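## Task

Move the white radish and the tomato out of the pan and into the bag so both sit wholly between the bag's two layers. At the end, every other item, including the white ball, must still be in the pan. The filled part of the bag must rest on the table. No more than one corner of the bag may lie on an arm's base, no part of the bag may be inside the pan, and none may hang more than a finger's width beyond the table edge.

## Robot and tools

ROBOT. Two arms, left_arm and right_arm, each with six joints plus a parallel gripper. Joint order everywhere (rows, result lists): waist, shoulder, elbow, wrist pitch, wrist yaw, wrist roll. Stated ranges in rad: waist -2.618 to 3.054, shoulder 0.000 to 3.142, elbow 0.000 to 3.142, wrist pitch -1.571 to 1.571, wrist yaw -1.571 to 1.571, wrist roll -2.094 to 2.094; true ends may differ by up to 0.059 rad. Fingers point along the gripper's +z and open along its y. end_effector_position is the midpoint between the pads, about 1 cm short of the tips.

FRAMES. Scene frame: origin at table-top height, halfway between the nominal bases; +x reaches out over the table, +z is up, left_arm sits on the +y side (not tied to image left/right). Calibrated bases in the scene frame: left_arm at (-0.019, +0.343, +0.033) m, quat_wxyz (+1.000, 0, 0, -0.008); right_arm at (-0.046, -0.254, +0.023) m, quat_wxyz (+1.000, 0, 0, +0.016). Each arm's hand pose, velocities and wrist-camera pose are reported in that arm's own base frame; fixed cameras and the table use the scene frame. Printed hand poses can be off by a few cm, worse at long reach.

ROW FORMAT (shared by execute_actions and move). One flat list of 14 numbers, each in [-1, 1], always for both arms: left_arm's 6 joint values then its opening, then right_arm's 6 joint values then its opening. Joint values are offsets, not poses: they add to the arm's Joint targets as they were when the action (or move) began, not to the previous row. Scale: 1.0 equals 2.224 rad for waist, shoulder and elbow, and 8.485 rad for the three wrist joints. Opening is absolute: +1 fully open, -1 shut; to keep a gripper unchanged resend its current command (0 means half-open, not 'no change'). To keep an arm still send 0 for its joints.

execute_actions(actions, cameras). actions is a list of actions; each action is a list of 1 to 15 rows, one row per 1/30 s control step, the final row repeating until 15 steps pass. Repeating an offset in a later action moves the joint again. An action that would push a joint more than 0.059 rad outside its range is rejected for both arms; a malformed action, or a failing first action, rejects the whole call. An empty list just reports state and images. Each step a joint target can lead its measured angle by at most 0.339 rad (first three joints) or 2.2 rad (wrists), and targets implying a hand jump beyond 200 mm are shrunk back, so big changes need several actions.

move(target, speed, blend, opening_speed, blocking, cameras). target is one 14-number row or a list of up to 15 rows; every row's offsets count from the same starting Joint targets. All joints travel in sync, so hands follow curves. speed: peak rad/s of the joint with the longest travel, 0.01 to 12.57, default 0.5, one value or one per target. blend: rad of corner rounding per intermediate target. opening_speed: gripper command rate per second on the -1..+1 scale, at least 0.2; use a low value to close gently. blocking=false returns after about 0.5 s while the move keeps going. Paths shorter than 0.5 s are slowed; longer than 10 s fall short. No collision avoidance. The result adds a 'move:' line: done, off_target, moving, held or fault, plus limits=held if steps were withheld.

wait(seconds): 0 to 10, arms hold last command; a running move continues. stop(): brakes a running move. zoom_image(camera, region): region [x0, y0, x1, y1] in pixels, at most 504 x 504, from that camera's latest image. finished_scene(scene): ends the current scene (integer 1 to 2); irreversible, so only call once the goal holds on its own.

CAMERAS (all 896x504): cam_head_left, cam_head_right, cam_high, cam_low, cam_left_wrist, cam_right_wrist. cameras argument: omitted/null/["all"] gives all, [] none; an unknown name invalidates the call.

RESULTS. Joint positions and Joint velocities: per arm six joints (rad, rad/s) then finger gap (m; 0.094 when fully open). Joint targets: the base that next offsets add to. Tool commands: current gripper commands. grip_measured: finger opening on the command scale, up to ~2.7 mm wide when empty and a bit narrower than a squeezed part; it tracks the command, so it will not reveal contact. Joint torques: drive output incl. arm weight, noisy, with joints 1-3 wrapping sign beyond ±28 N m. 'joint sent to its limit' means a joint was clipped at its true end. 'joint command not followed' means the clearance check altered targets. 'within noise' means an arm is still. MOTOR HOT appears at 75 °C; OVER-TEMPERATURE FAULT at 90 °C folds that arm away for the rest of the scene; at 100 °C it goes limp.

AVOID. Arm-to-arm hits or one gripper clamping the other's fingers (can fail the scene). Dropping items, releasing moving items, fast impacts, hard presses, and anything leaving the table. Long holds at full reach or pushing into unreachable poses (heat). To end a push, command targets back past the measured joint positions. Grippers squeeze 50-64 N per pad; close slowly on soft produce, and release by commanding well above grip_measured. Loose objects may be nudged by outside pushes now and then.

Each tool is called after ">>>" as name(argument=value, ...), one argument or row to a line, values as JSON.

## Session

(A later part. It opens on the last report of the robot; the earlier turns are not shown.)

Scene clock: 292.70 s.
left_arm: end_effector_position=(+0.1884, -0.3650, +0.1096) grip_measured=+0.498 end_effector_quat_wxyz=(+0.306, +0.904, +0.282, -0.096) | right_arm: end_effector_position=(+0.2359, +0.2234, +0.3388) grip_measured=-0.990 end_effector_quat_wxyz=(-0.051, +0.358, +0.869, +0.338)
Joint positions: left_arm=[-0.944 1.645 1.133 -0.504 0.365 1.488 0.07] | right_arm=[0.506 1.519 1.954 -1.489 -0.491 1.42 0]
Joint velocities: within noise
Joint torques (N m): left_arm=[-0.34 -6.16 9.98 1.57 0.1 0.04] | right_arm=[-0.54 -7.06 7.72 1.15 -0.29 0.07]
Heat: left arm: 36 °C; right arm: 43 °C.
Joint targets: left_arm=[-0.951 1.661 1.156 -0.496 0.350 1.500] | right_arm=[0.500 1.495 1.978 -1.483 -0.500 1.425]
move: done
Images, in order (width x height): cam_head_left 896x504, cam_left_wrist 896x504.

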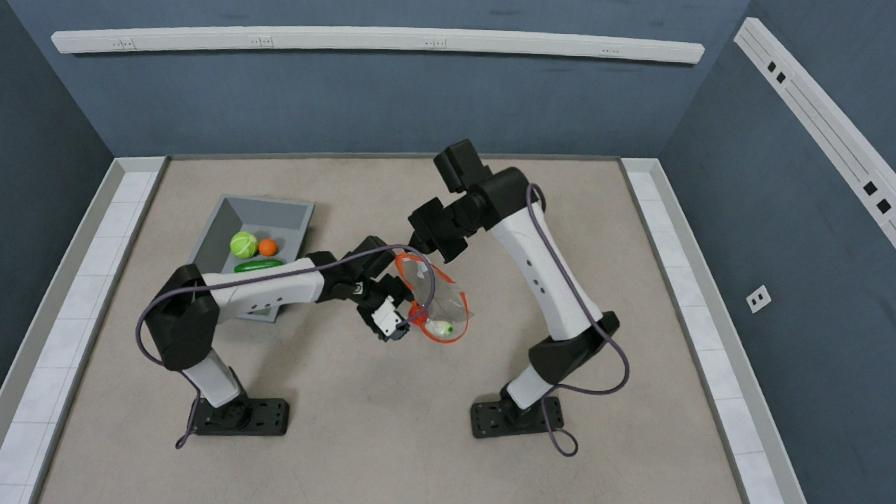

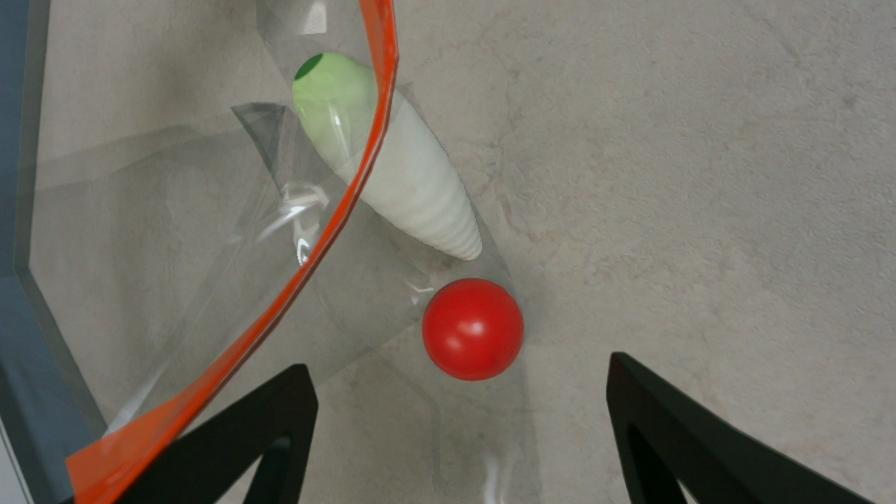

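>>> move(
  target=[
    [0.022,-0.0968,-0.0558,-0.01064,0,0,0.5,0,0,0,0,0,0,-1],
    [0.0411,-0.0496,0.1093,-0.0415,0,0,0.5,0,0,0,0,0,0,-1],
  ],
  speed=0.3,
  cameras=["cam_left_wrist","cam_head_left","cam_low"],
)

Scene clock: 295.80 s.
left_arm: end_effector_position=(+0.2064, -0.3372, +0.2031) grip_measured=+0.498 end_effector_quat_wxyz=(+0.322, +0.890, +0.313, -0.079) | right_arm: end_effector_position=(+0.2359, +0.2234, +0.3388) grip_measured=-0.990 end_effector_quat_wxyz=(-0.051, +0.358, +0.869, +0.338)
Joint positions: left_arm=[-0.866 1.533 1.379 -0.833 0.364 1.488 0.07] | right_arm=[0.506 1.519 1.954 -1.489 -0.491 1.42 0]
Joint velocities: within noise
Joint torques (N m): left_arm=[0.75 -5.24 9.99 1.34 0.11 0.03] | right_arm=[-0.53 -7.05 7.76 1.14 -0.28 0.07]
Heat: left arm: 36 °C; right arm: 43 °C.
Joint targets: left_arm=[-0.860 1.551 1.400 -0.848 0.350 1.500] | right_arm=[0.500 1.495 1.978 -1.483 -0.500 1.425]
move: done
Images, in order (width x height): cam_head_left 896x504, cam_low 896x504, cam_left_wrist 896x504.

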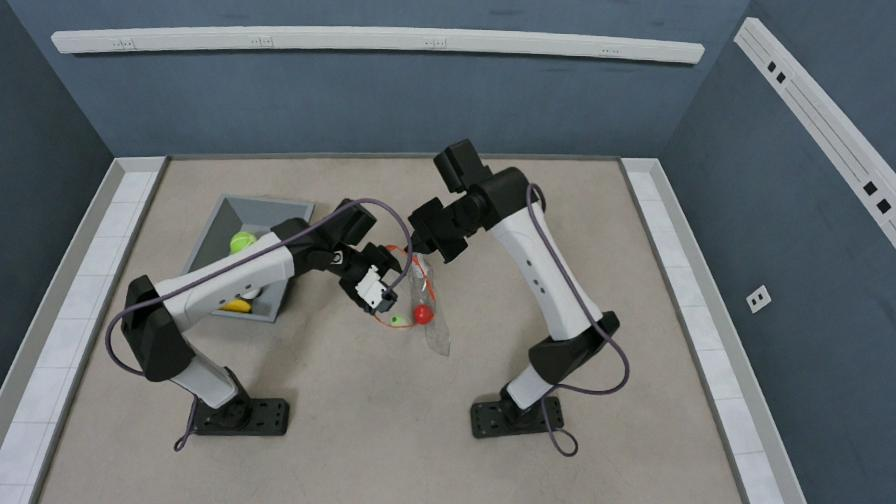

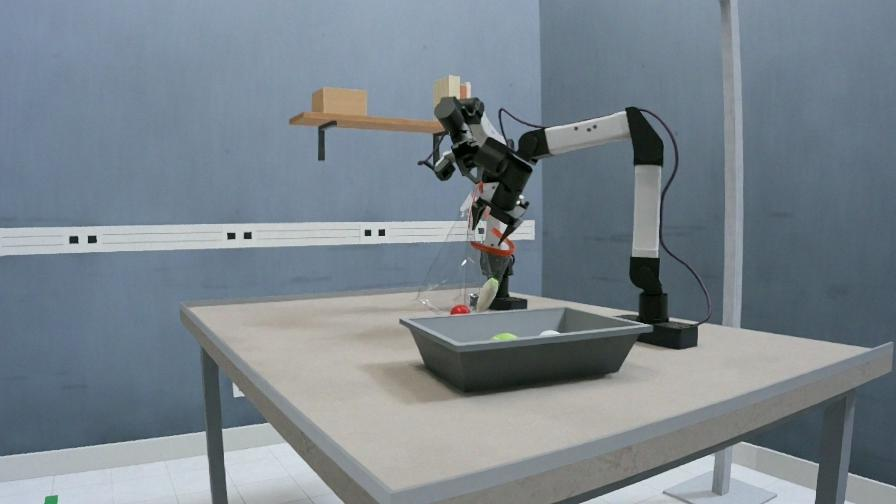

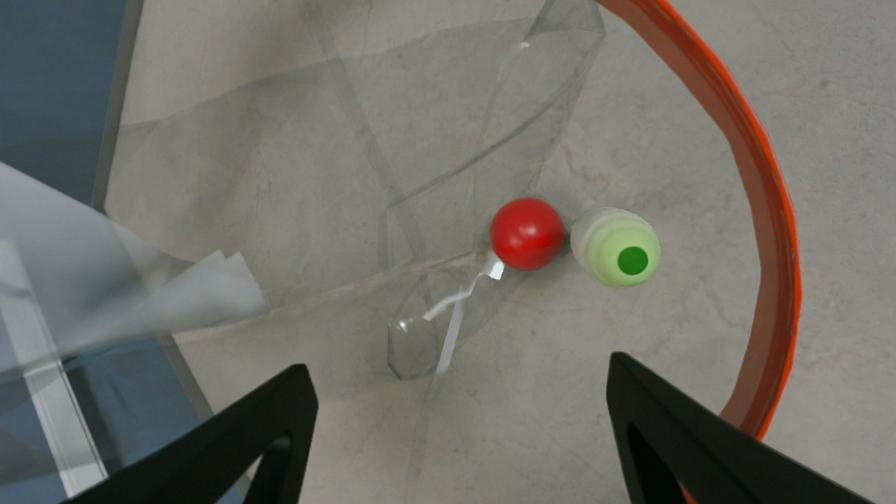

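>>> move(
  target=[
    [0.0078,-0.022,0.0235,-0.012,0,0,0.5,0,0,0,0,0,0,-1],
    [-0.0063,-0.181,-0.1811,0,0,0,0.5,0,0,0,0,0,0,-1],
  ],
  speed=0.3,
  cameras=["cam_left_wrist","cam_head_left","cam_low"],
)

Scene clock: 299.50 s.
left_arm: end_effector_position=(+0.1420, -0.2618, +0.1795) grip_measured=+0.498 end_effector_quat_wxyz=(+0.313, +0.892, +0.316, -0.082) | right_arm: end_effector_position=(+0.2359, +0.2234, +0.3388) grip_measured=-0.990 end_effector_quat_wxyz=(-0.051, +0.358, +0.869, +0.338)
Joint positions: left_arm=[-0.867 1.162 1.009 -0.855 0.364 1.488 0.07] | right_arm=[0.506 1.519 1.954 -1.489 -0.491 1.42 0]
Joint velocities: within noise
Joint torques (N m): left_arm=[-0.29 -4.33 6.69 1.58 0.11 0.03] | right_arm=[-0.54 -7.05 7.75 1.14 -0.29 0.07]
Heat: left arm: 35 °C; right arm: 43 °C.
Joint targets: left_arm=[-0.874 1.148 0.997 -0.848 0.350 1.500] | right_arm=[0.500 1.495 1.978 -1.483 -0.500 1.425]
move: done
Images, in order (width x height): cam_head_left 896x504, cam_low 896x504, cam_left_wrist 896x504.

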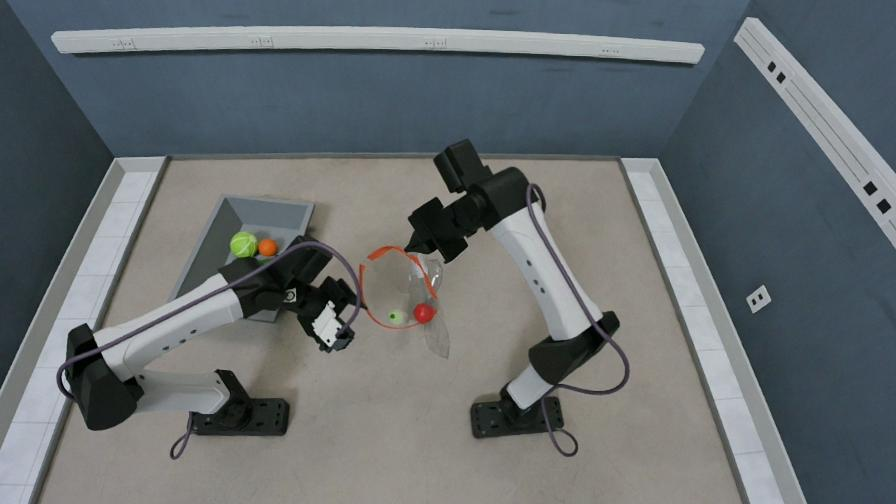

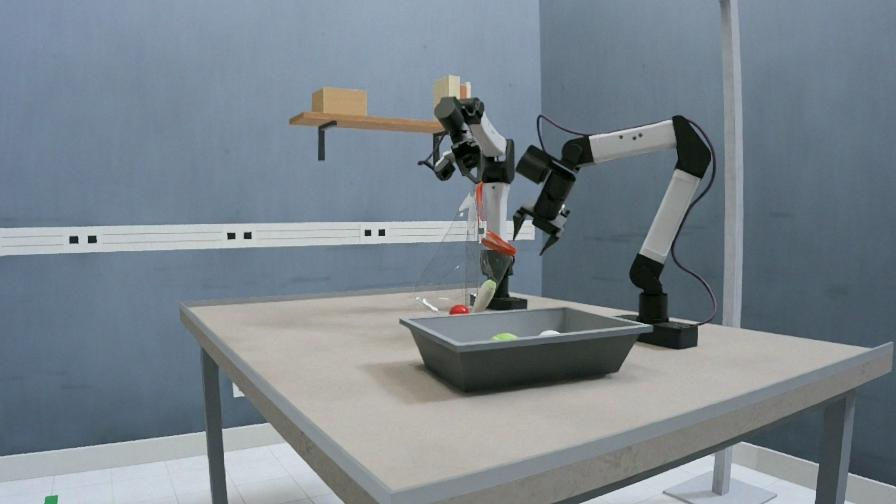

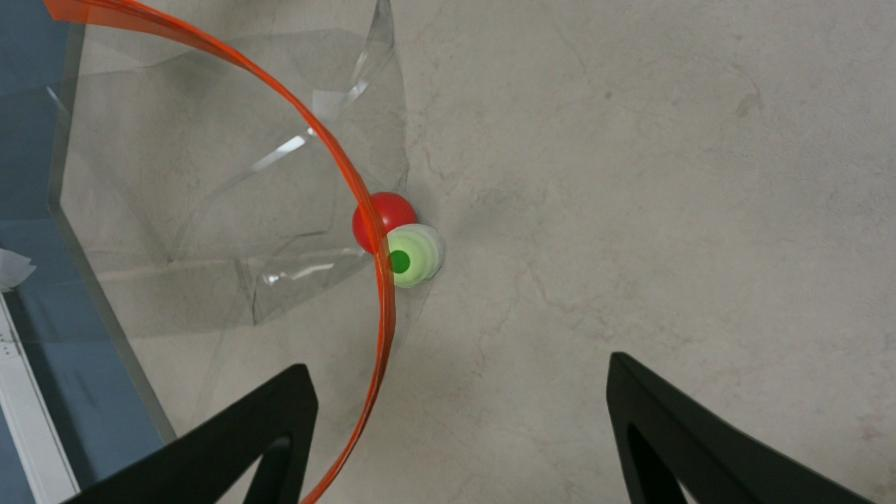

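>>> move(
  target=[-0.0193,0.0994,0.0326,0.0174,0,0,0.5,0,0,0,0,0,0,-1],
  speed=0.2,
  cameras=["cam_left_wrist","cam_head_left","cam_low"],
)

Scene clock: 301.80 s.
left_arm: end_effector_position=(+0.1594, -0.3048, +0.1531) grip_measured=+0.498 end_effector_quat_wxyz=(+0.306, +0.900, +0.298, -0.091) | right_arm: end_effector_position=(+0.2359, +0.2234, +0.3388) grip_measured=-0.990 end_effector_quat_wxyz=(-0.051, +0.358, +0.869, +0.338)
Joint positions: left_arm=[-0.91 1.358 1.045 -0.708 0.364 1.488 0.07] | right_arm=[0.506 1.519 1.954 -1.489 -0.491 1.42 0]
Joint velocities: within noise
Joint torques (N m): left_arm=[-0.31 -4.12 10.29 1.58 0.11 0.03] | right_arm=[-0.53 -7.05 7.72 1.15 -0.29 0.07]
Heat: left arm: 35 °C; right arm: 43 °C.
Joint targets: left_arm=[-0.917 1.370 1.070 -0.701 0.350 1.500] | right_arm=[0.500 1.495 1.978 -1.483 -0.500 1.425]
move: done
Images, in order (width x height): cam_head_left 896x504, cam_low 896x504, cam_left_wrist 896x504.

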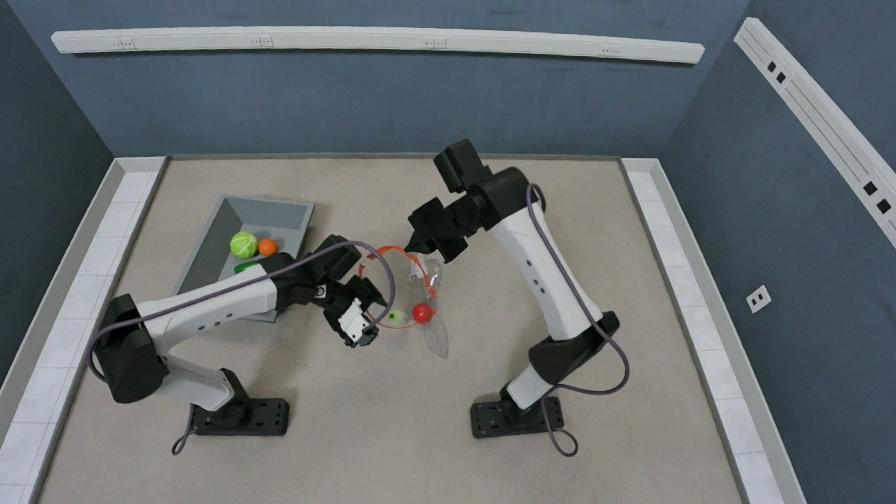

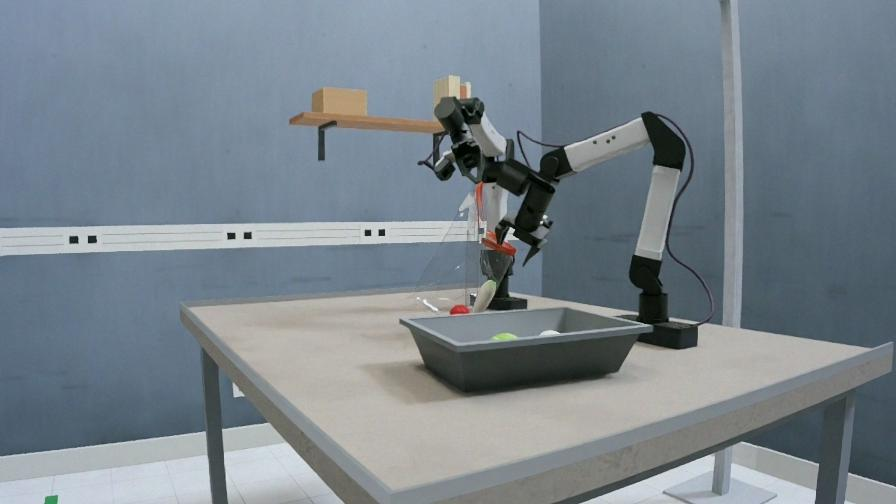

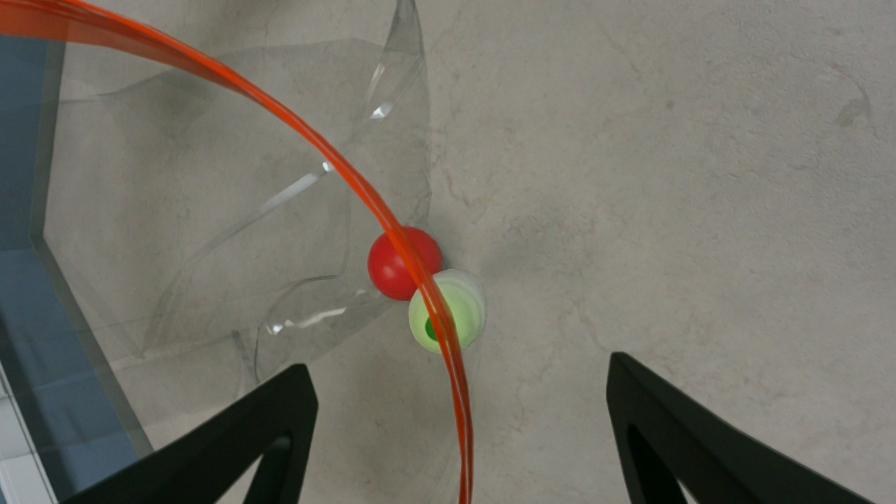

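>>> move(
  target=[-0.0128,0.0285,-0.017,0.012,0,0,0.5,0,0,0,0,0,0,-1],
  speed=0.2,
  cameras=["cam_left_wrist","cam_low"],
)

>>> zoom_image(
  camera="cam_low",
  region=[400, 160, 600, 320],
)

Scene clock: 303.27 s.
left_arm: end_effector_position=(+0.1638, -0.3273, +0.1456) grip_measured=+0.498 end_effector_quat_wxyz=(+0.322, +0.900, +0.280, -0.089) | right_arm: end_effector_position=(+0.2359, +0.2234, +0.3388) grip_measured=-0.990 end_effector_quat_wxyz=(-0.051, +0.358, +0.869, +0.338)
Joint positions: left_arm=[-0.939 1.42 1.045 -0.606 0.364 1.488 0.07] | right_arm=[0.506 1.519 1.954 -1.489 -0.491 1.42 0]
Joint velocities: within noise
Joint torques (N m): left_arm=[-0.27 -4.6 6.65 1.63 0.11 0.03] | right_arm=[-0.54 -7.08 7.72 1.15 -0.29 0.07]
Heat: left arm: 35 °C; right arm: 43 °C.
Joint targets: left_arm=[-0.945 1.433 1.032 -0.599 0.350 1.500] | right_arm=[0.500 1.495 1.978 -1.483 -0.500 1.425]
move: done
Images, in order (width x height): cam_low 896x504, cam_left_wrist 896x504.

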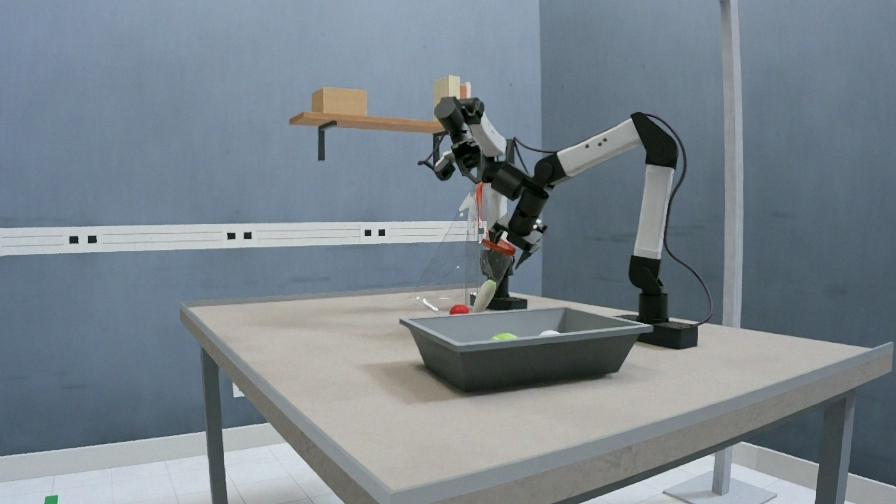

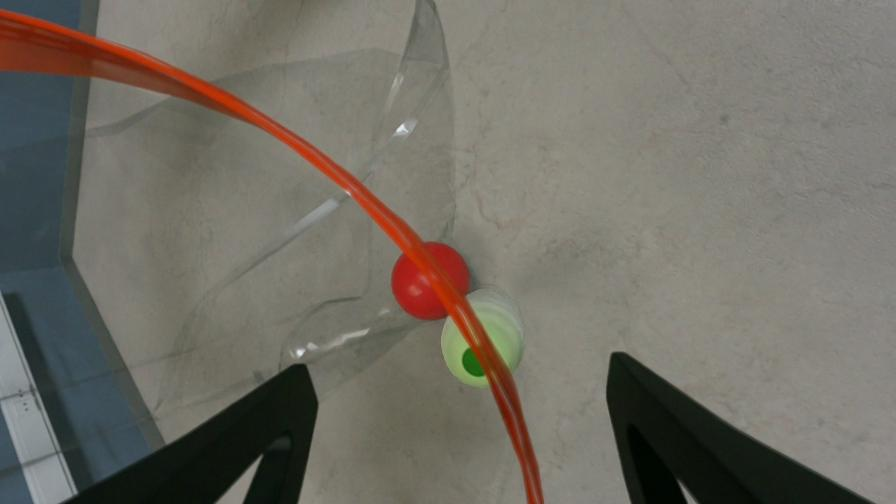

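Scaled by 2.520 from the camera's 896x504 image, which has a finer 1280x720 frame.

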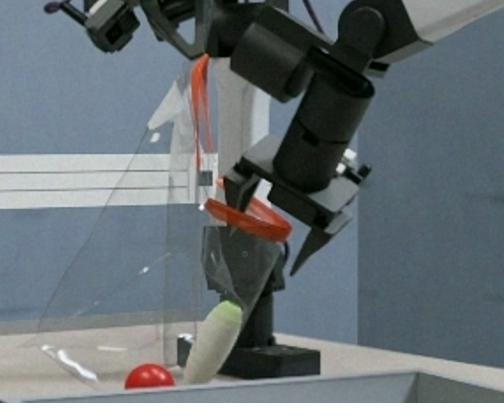

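>>> move(
  target=[-0.0112,0.0459,-0.0021,0.01255,0,0,0.5,0,0,0,0,0,0,-1],
  speed=0.2,
  cameras=["cam_left_wrist","cam_low"],
)

>>> zoom_image(
  camera="cam_low",
  region=[400, 160, 600, 320],
)

Scene clock: 304.90 s.
left_arm: end_effector_position=(+0.1678, -0.3487, +0.1211) grip_measured=+0.498 end_effector_quat_wxyz=(+0.320, +0.904, +0.269, -0.094) | right_arm: end_effector_position=(+0.2359, +0.2234, +0.3388) grip_measured=-0.990 end_effector_quat_wxyz=(-0.051, +0.358, +0.869, +0.338)
Joint positions: left_arm=[-0.963 1.522 1.038 -0.499 0.364 1.488 0.07] | right_arm=[0.506 1.519 1.954 -1.489 -0.491 1.42 0]
Joint velocities: within noise
Joint torques (N m): left_arm=[-0.28 -5.39 6.68 1.59 0.1 0.04] | right_arm=[-0.54 -7.06 7.73 1.15 -0.29 0.08]
Heat: left arm: 35 °C; right arm: 43 °C.
Joint targets: left_arm=[-0.970 1.535 1.027 -0.492 0.350 1.500] | right_arm=[0.500 1.495 1.978 -1.483 -0.500 1.425]
move: done
Images, in order (width x height): cam_low 896x504, cam_left_wrist 896x504.

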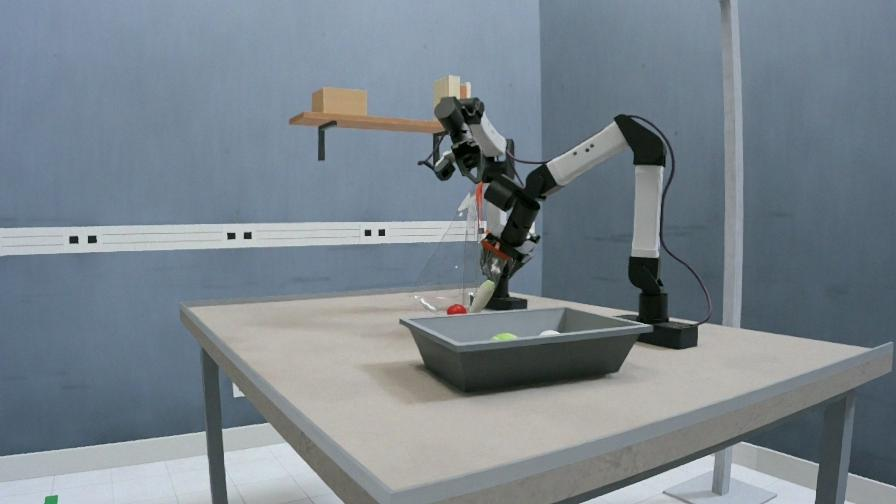

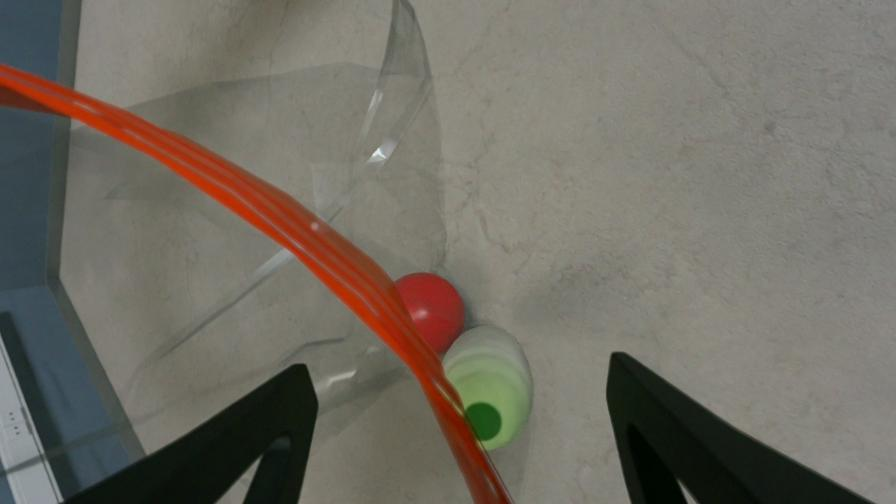

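Scaled by 2.520 from the camera's 896x504 image, which has a finer 1280x720 frame.

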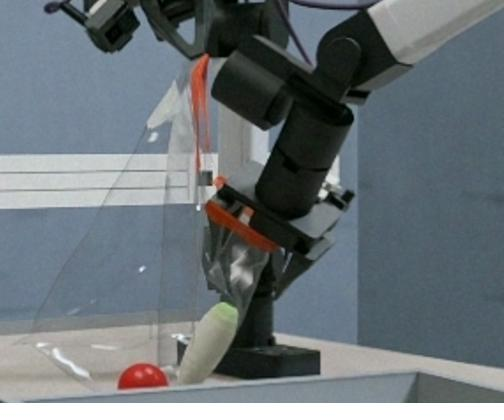

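>>> move(
  target=[0,0,0,0,0,0,-1,0,0,0,0,0,0,-1],
  opening_speed=1.0,
  cameras=["cam_left_wrist","cam_low","cam_head_left"],
)

>>> zoom_image(
  camera="cam_low",
  region=[400, 160, 600, 320],
)

Scene clock: 306.83 s.
left_arm: end_effector_position=(+0.1679, -0.3488, +0.1212) grip_measured=-0.983 end_effector_quat_wxyz=(+0.320, +0.903, +0.269, -0.093) | right_arm: end_effector_position=(+0.2359, +0.2234, +0.3388) grip_measured=-0.990 end_effector_quat_wxyz=(-0.051, +0.358, +0.869, +0.338)
Joint positions: left_arm=[-0.963 1.522 1.038 -0.498 0.364 1.488 0.001] | right_arm=[0.506 1.519 1.954 -1.489 -0.491 1.42 0]
Joint velocities: within noise
Joint torques (N m): left_arm=[-0.31 -5.35 6.69 1.61 0.11 0.04] | right_arm=[-0.54 -7.05 7.76 1.15 -0.29 0.08]
Heat: left arm: 35 °C; right arm: 43 °C.
Joint targets: left_arm=[-0.970 1.535 1.027 -0.492 0.350 1.500] | right_arm=[0.500 1.495 1.978 -1.483 -0.500 1.425]
move: done
Images, in order (width x height): cam_head_left 896x504, cam_low 896x504, cam_left_wrist 896x504.

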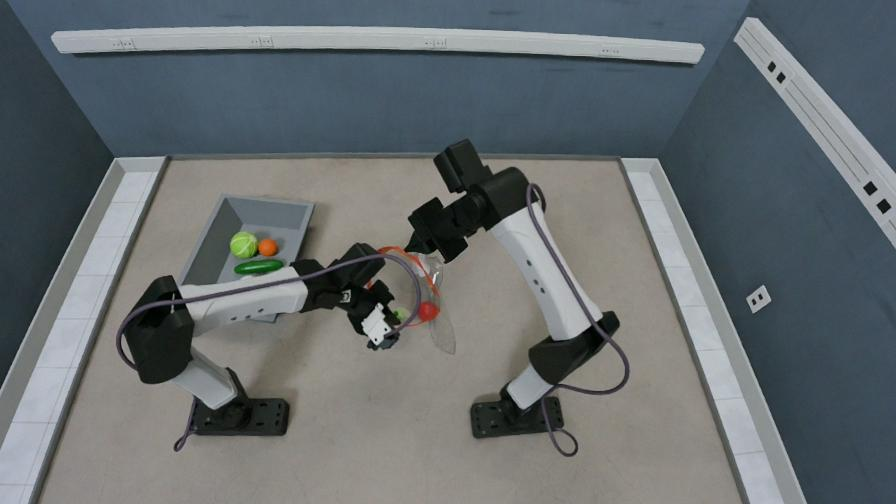

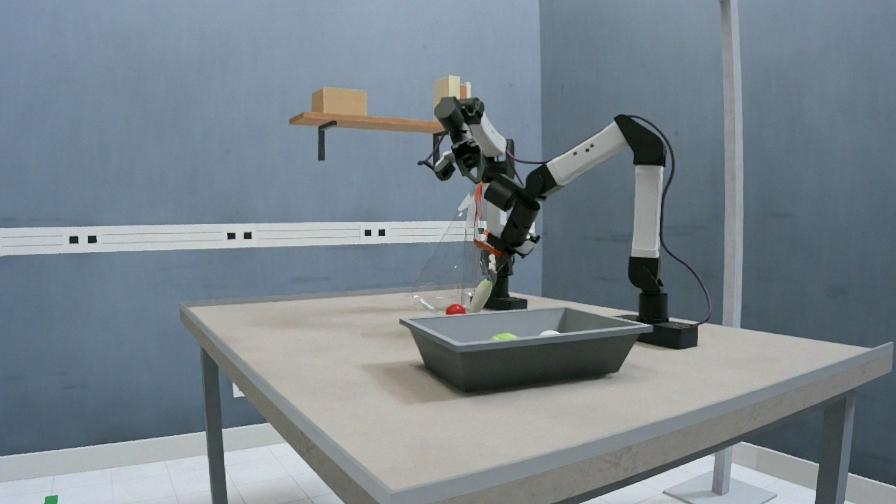

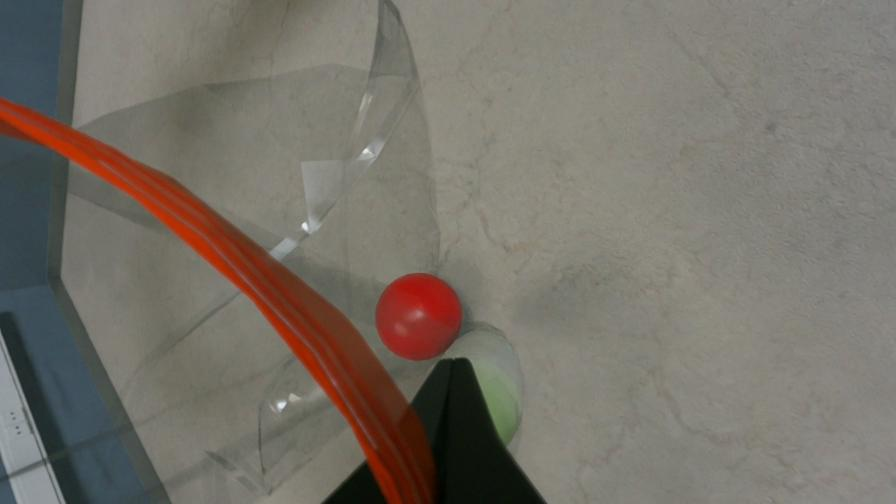

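Scaled by 2.520 from the camera's 896x504 image, which has a finer 1280x720 frame.

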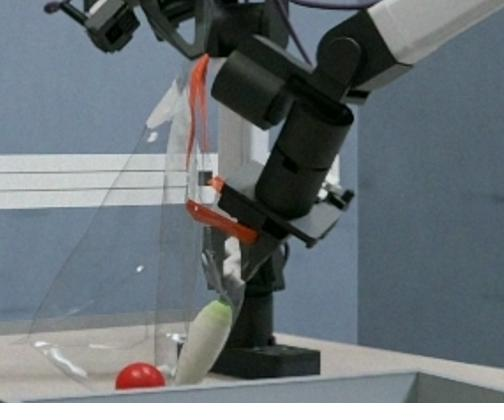

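>>> move(
  target=[
    [0.0423,-0.0813,-0.094,0.0033,0,0,-1,-0.01,0.0013,-0.15,0.0254,0,0,-1],
    [0.0423,0.0375,-0.2109,0.0651,0,0,-1,-0.0198,0.0025,-0.3033,0.0507,0,0,-1],
  ],
  speed=0.2,
)

>>> zoom_image(
  camera="cam_head_left",
  region=[320, 240, 490, 380],
)

>>> zoom_image(
  camera="cam_low",
  region=[400, 160, 600, 320],
)

Scene clock: 312.77 s.
left_arm: end_effector_position=(+0.1658, -0.2980, +0.0019) grip_measured=-0.983 end_effector_quat_wxyz=(+0.324, +0.892, +0.305, -0.080) | right_arm: end_effector_position=(+0.2532, +0.2169, +0.1682) grip_measured=-0.990 end_effector_quat_wxyz=(-0.111, +0.410, +0.868, +0.256)
Joint positions: left_arm=[-0.883 1.605 0.568 0.054 0.364 1.488 0.001] | right_arm=[0.463 1.519 1.307 -1.067 -0.491 1.42 0]
Joint velocities: within noise
Joint torques (N m): left_arm=[0.72 -4.6 5.03 1.59 0.1 0.02] | right_arm=[-0.65 -7.51 6.13 0.87 -0.31 0.08]
Heat: left arm: 35 °C; right arm: 43 °C.
Joint targets: left_arm=[-0.876 1.618 0.558 0.060 0.350 1.500] | right_arm=[0.456 1.501 1.303 -1.053 -0.500 1.425]
move: done

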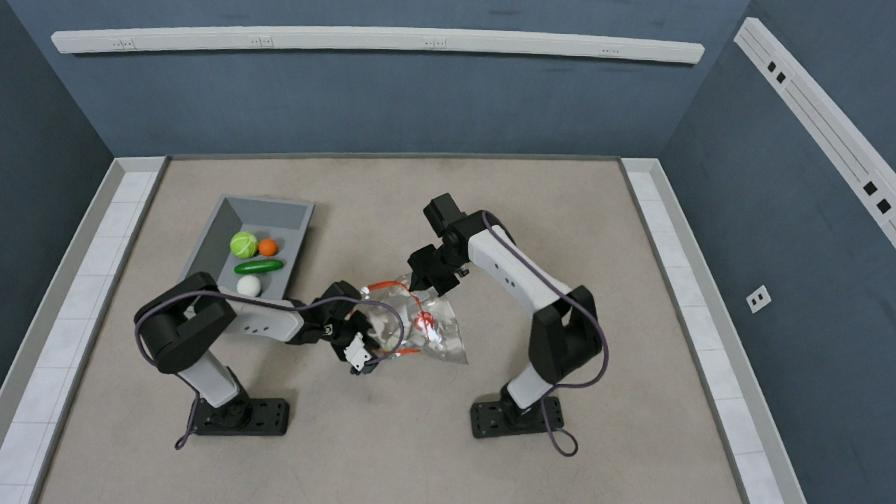

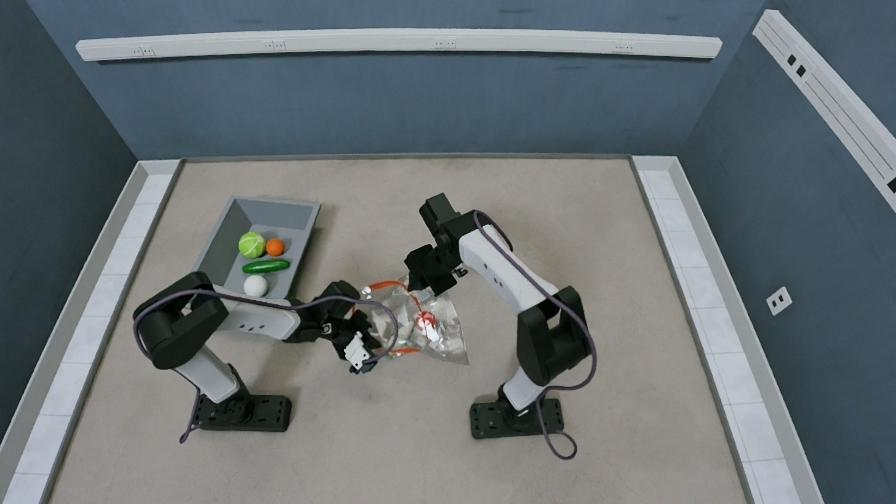

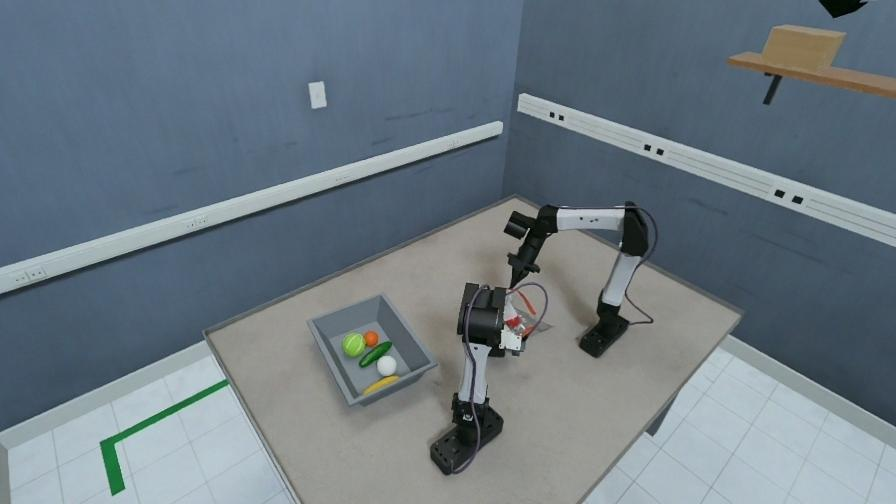

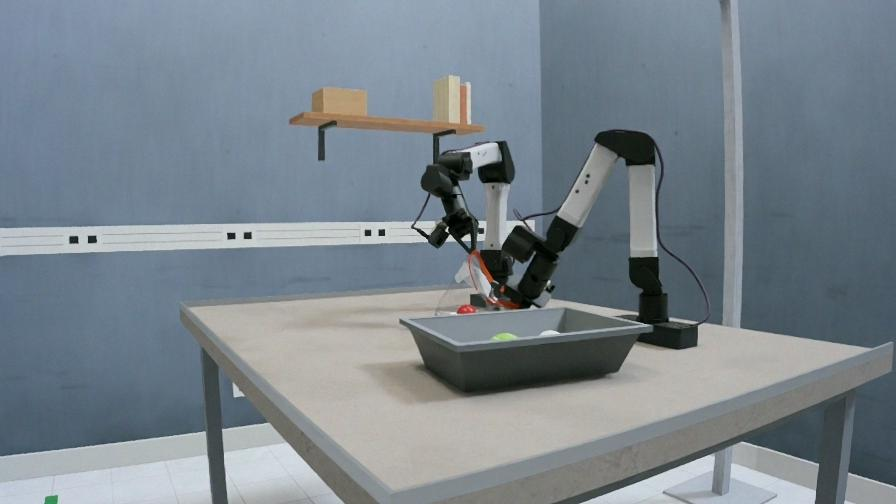

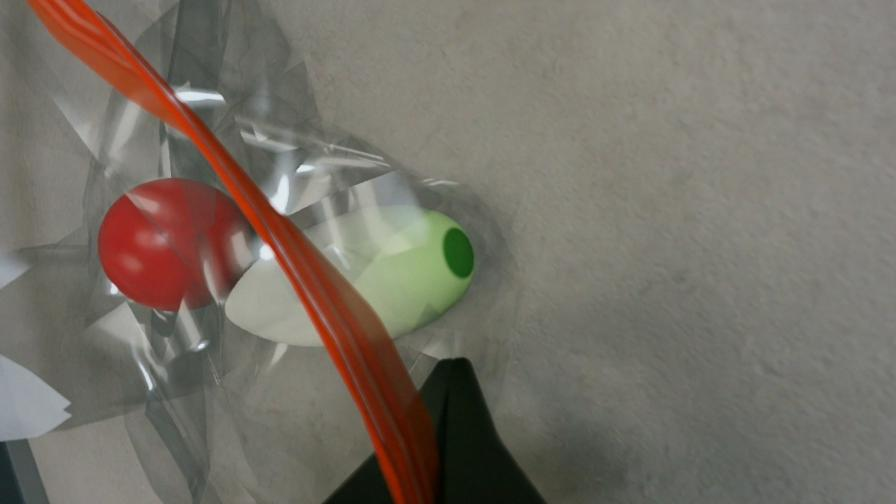

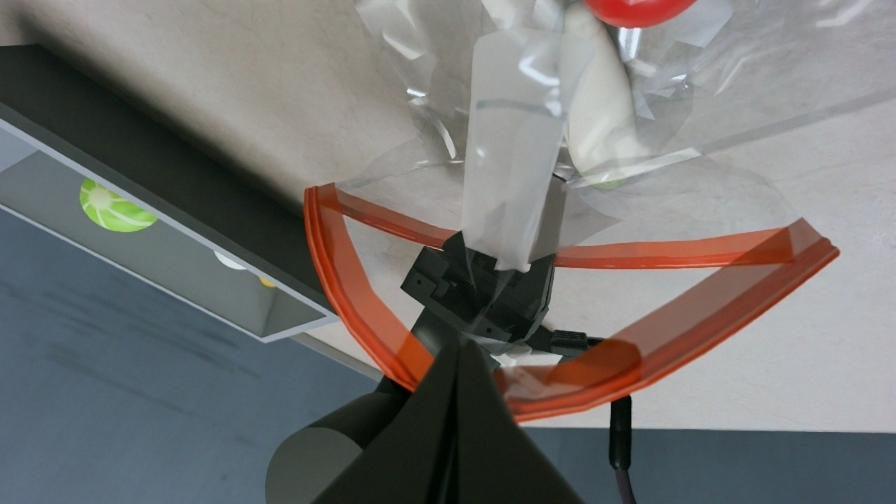

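Scaled by 2.965 from the camera's 896x504 image, which has a finer 1280x720 frame.

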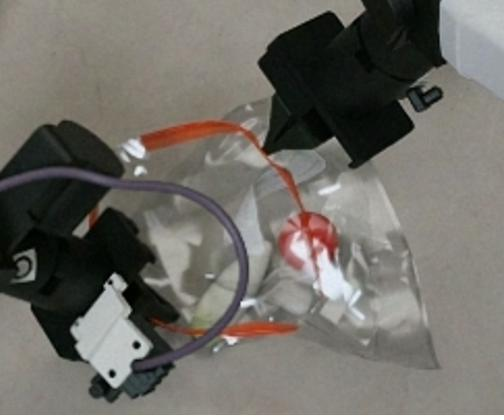

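Scaled by 2.520 from the camera's 896x504 image, which has a finer 1280x720 frame.

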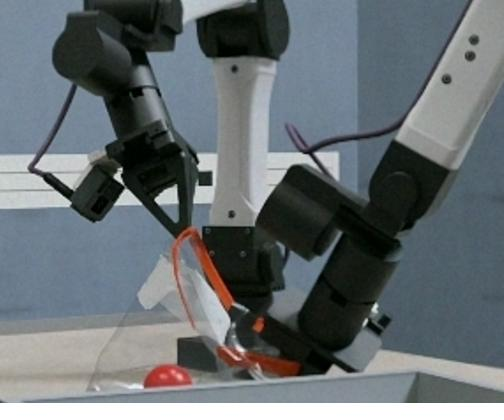

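>>> move(
  target=[0.0226,-0.0563,-0.0632,0.0018,0,0,-1,0.0493,0.0845,-0.0352,0.0315,0,0,-1],
  speed=0.15,
)

>>> zoom_image(
  camera="cam_head_left",
  region=[320, 240, 490, 380],
)

Scene clock: 315.63 s.
left_arm: end_effector_position=(+0.1539, -0.2601, -0.0106) grip_measured=-0.983 end_effector_quat_wxyz=(+0.312, +0.887, +0.332, -0.078) | right_arm: end_effector_position=(+0.2672, +0.2631, +0.1098) grip_measured=-0.990 end_effector_quat_wxyz=(-0.115, +0.364, +0.886, +0.262)
Joint positions: left_arm=[-0.833 1.511 0.428 0.069 0.364 1.488 0.001] | right_arm=[0.56 1.677 1.228 -0.8 -0.491 1.42 0]
Joint velocities: within noise
Joint torques (N m): left_arm=[0.76 -5.93 4.7 1.56 0.11 0.03] | right_arm=[0.58 -6.26 6.11 0.97 -0.3 0.09]
Heat: left arm: 35 °C; right arm: 42 °C.
Joint targets: left_arm=[-0.826 1.493 0.417 0.075 0.350 1.500] | right_arm=[0.565 1.689 1.225 -0.785 -0.500 1.425]
move: done

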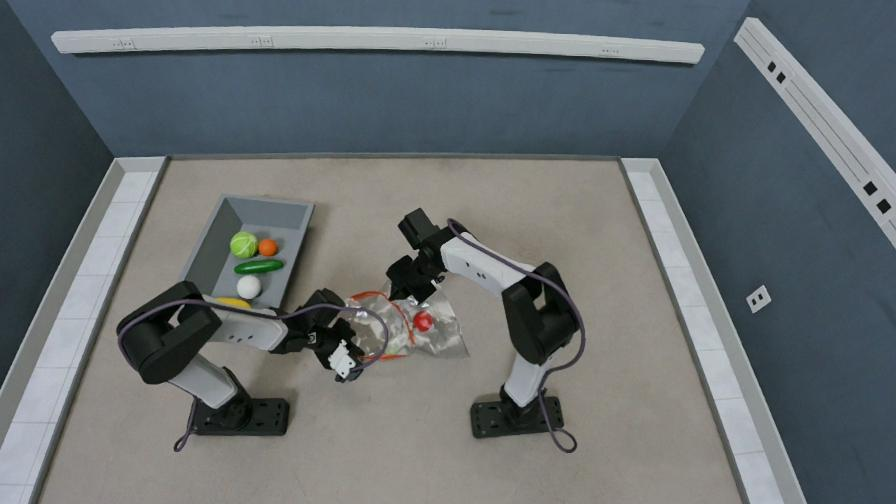

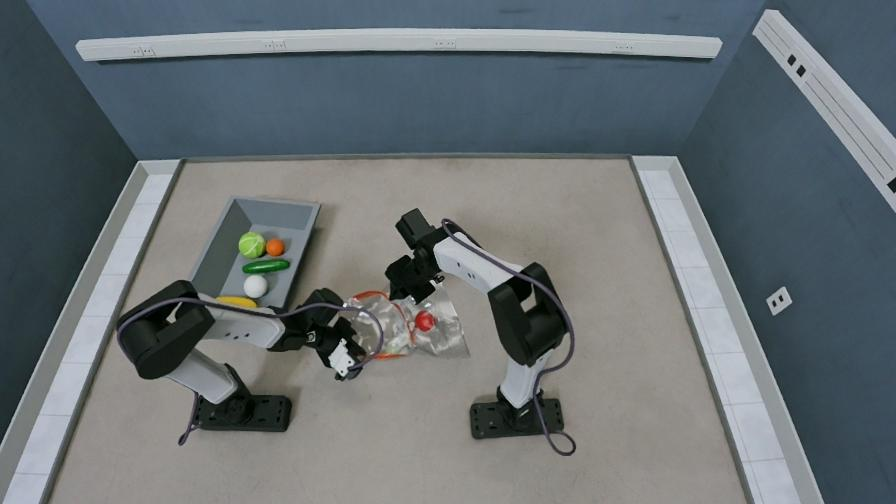

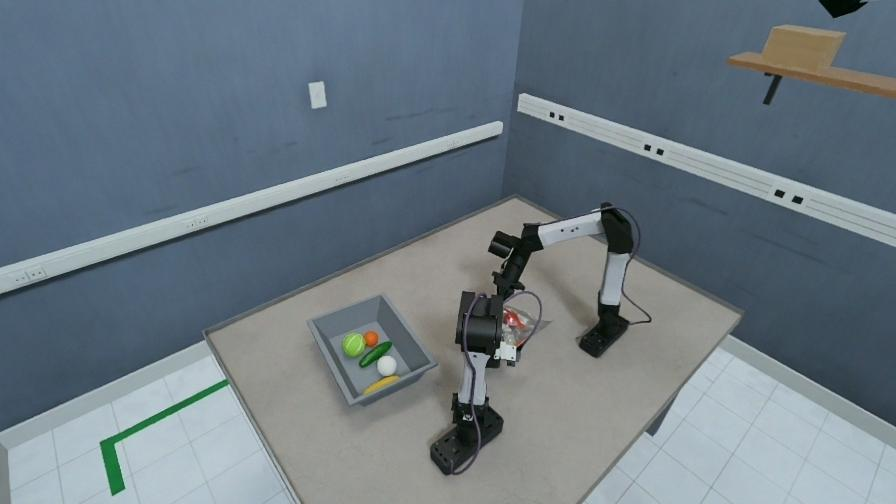

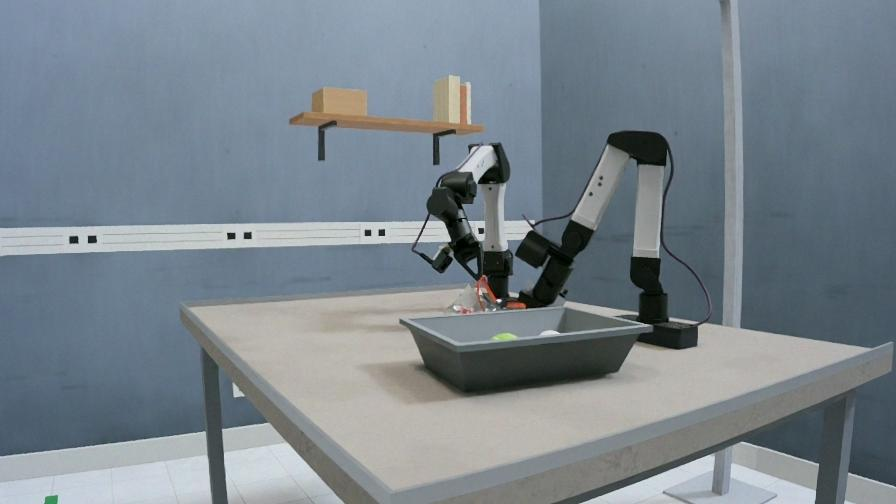

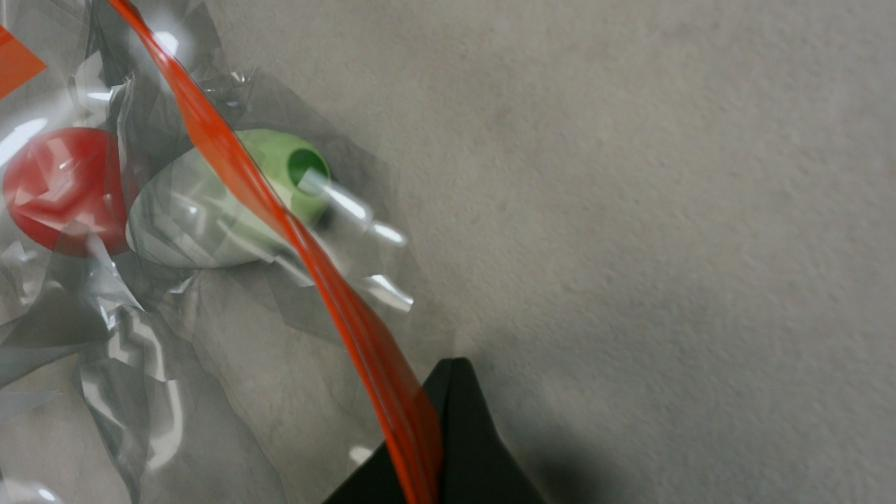

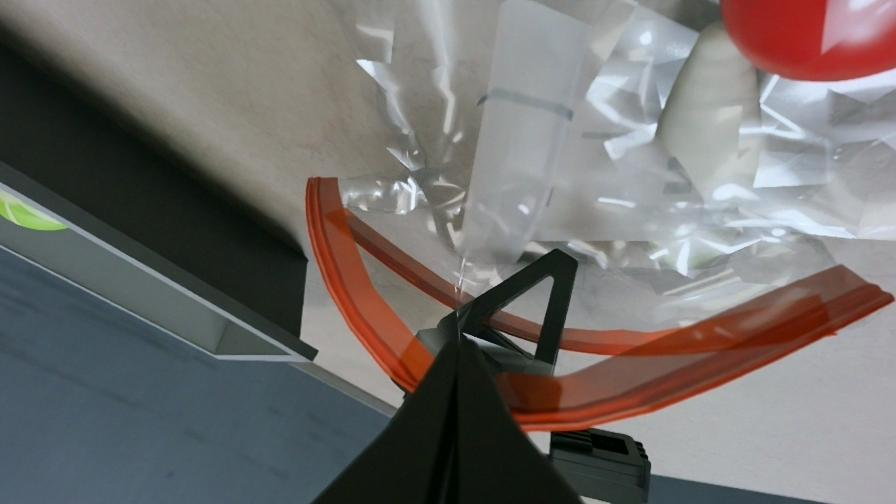

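Scaled by 2.965 from the camera's 896x504 image, which has a finer 1280x720 frame.

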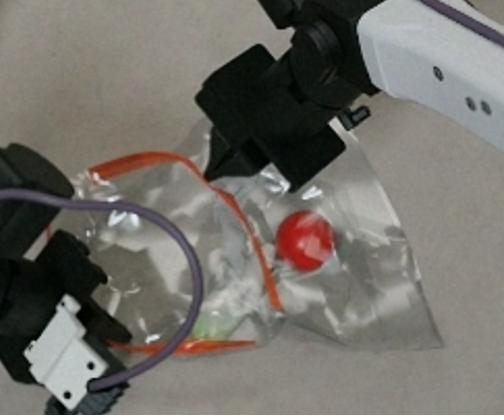

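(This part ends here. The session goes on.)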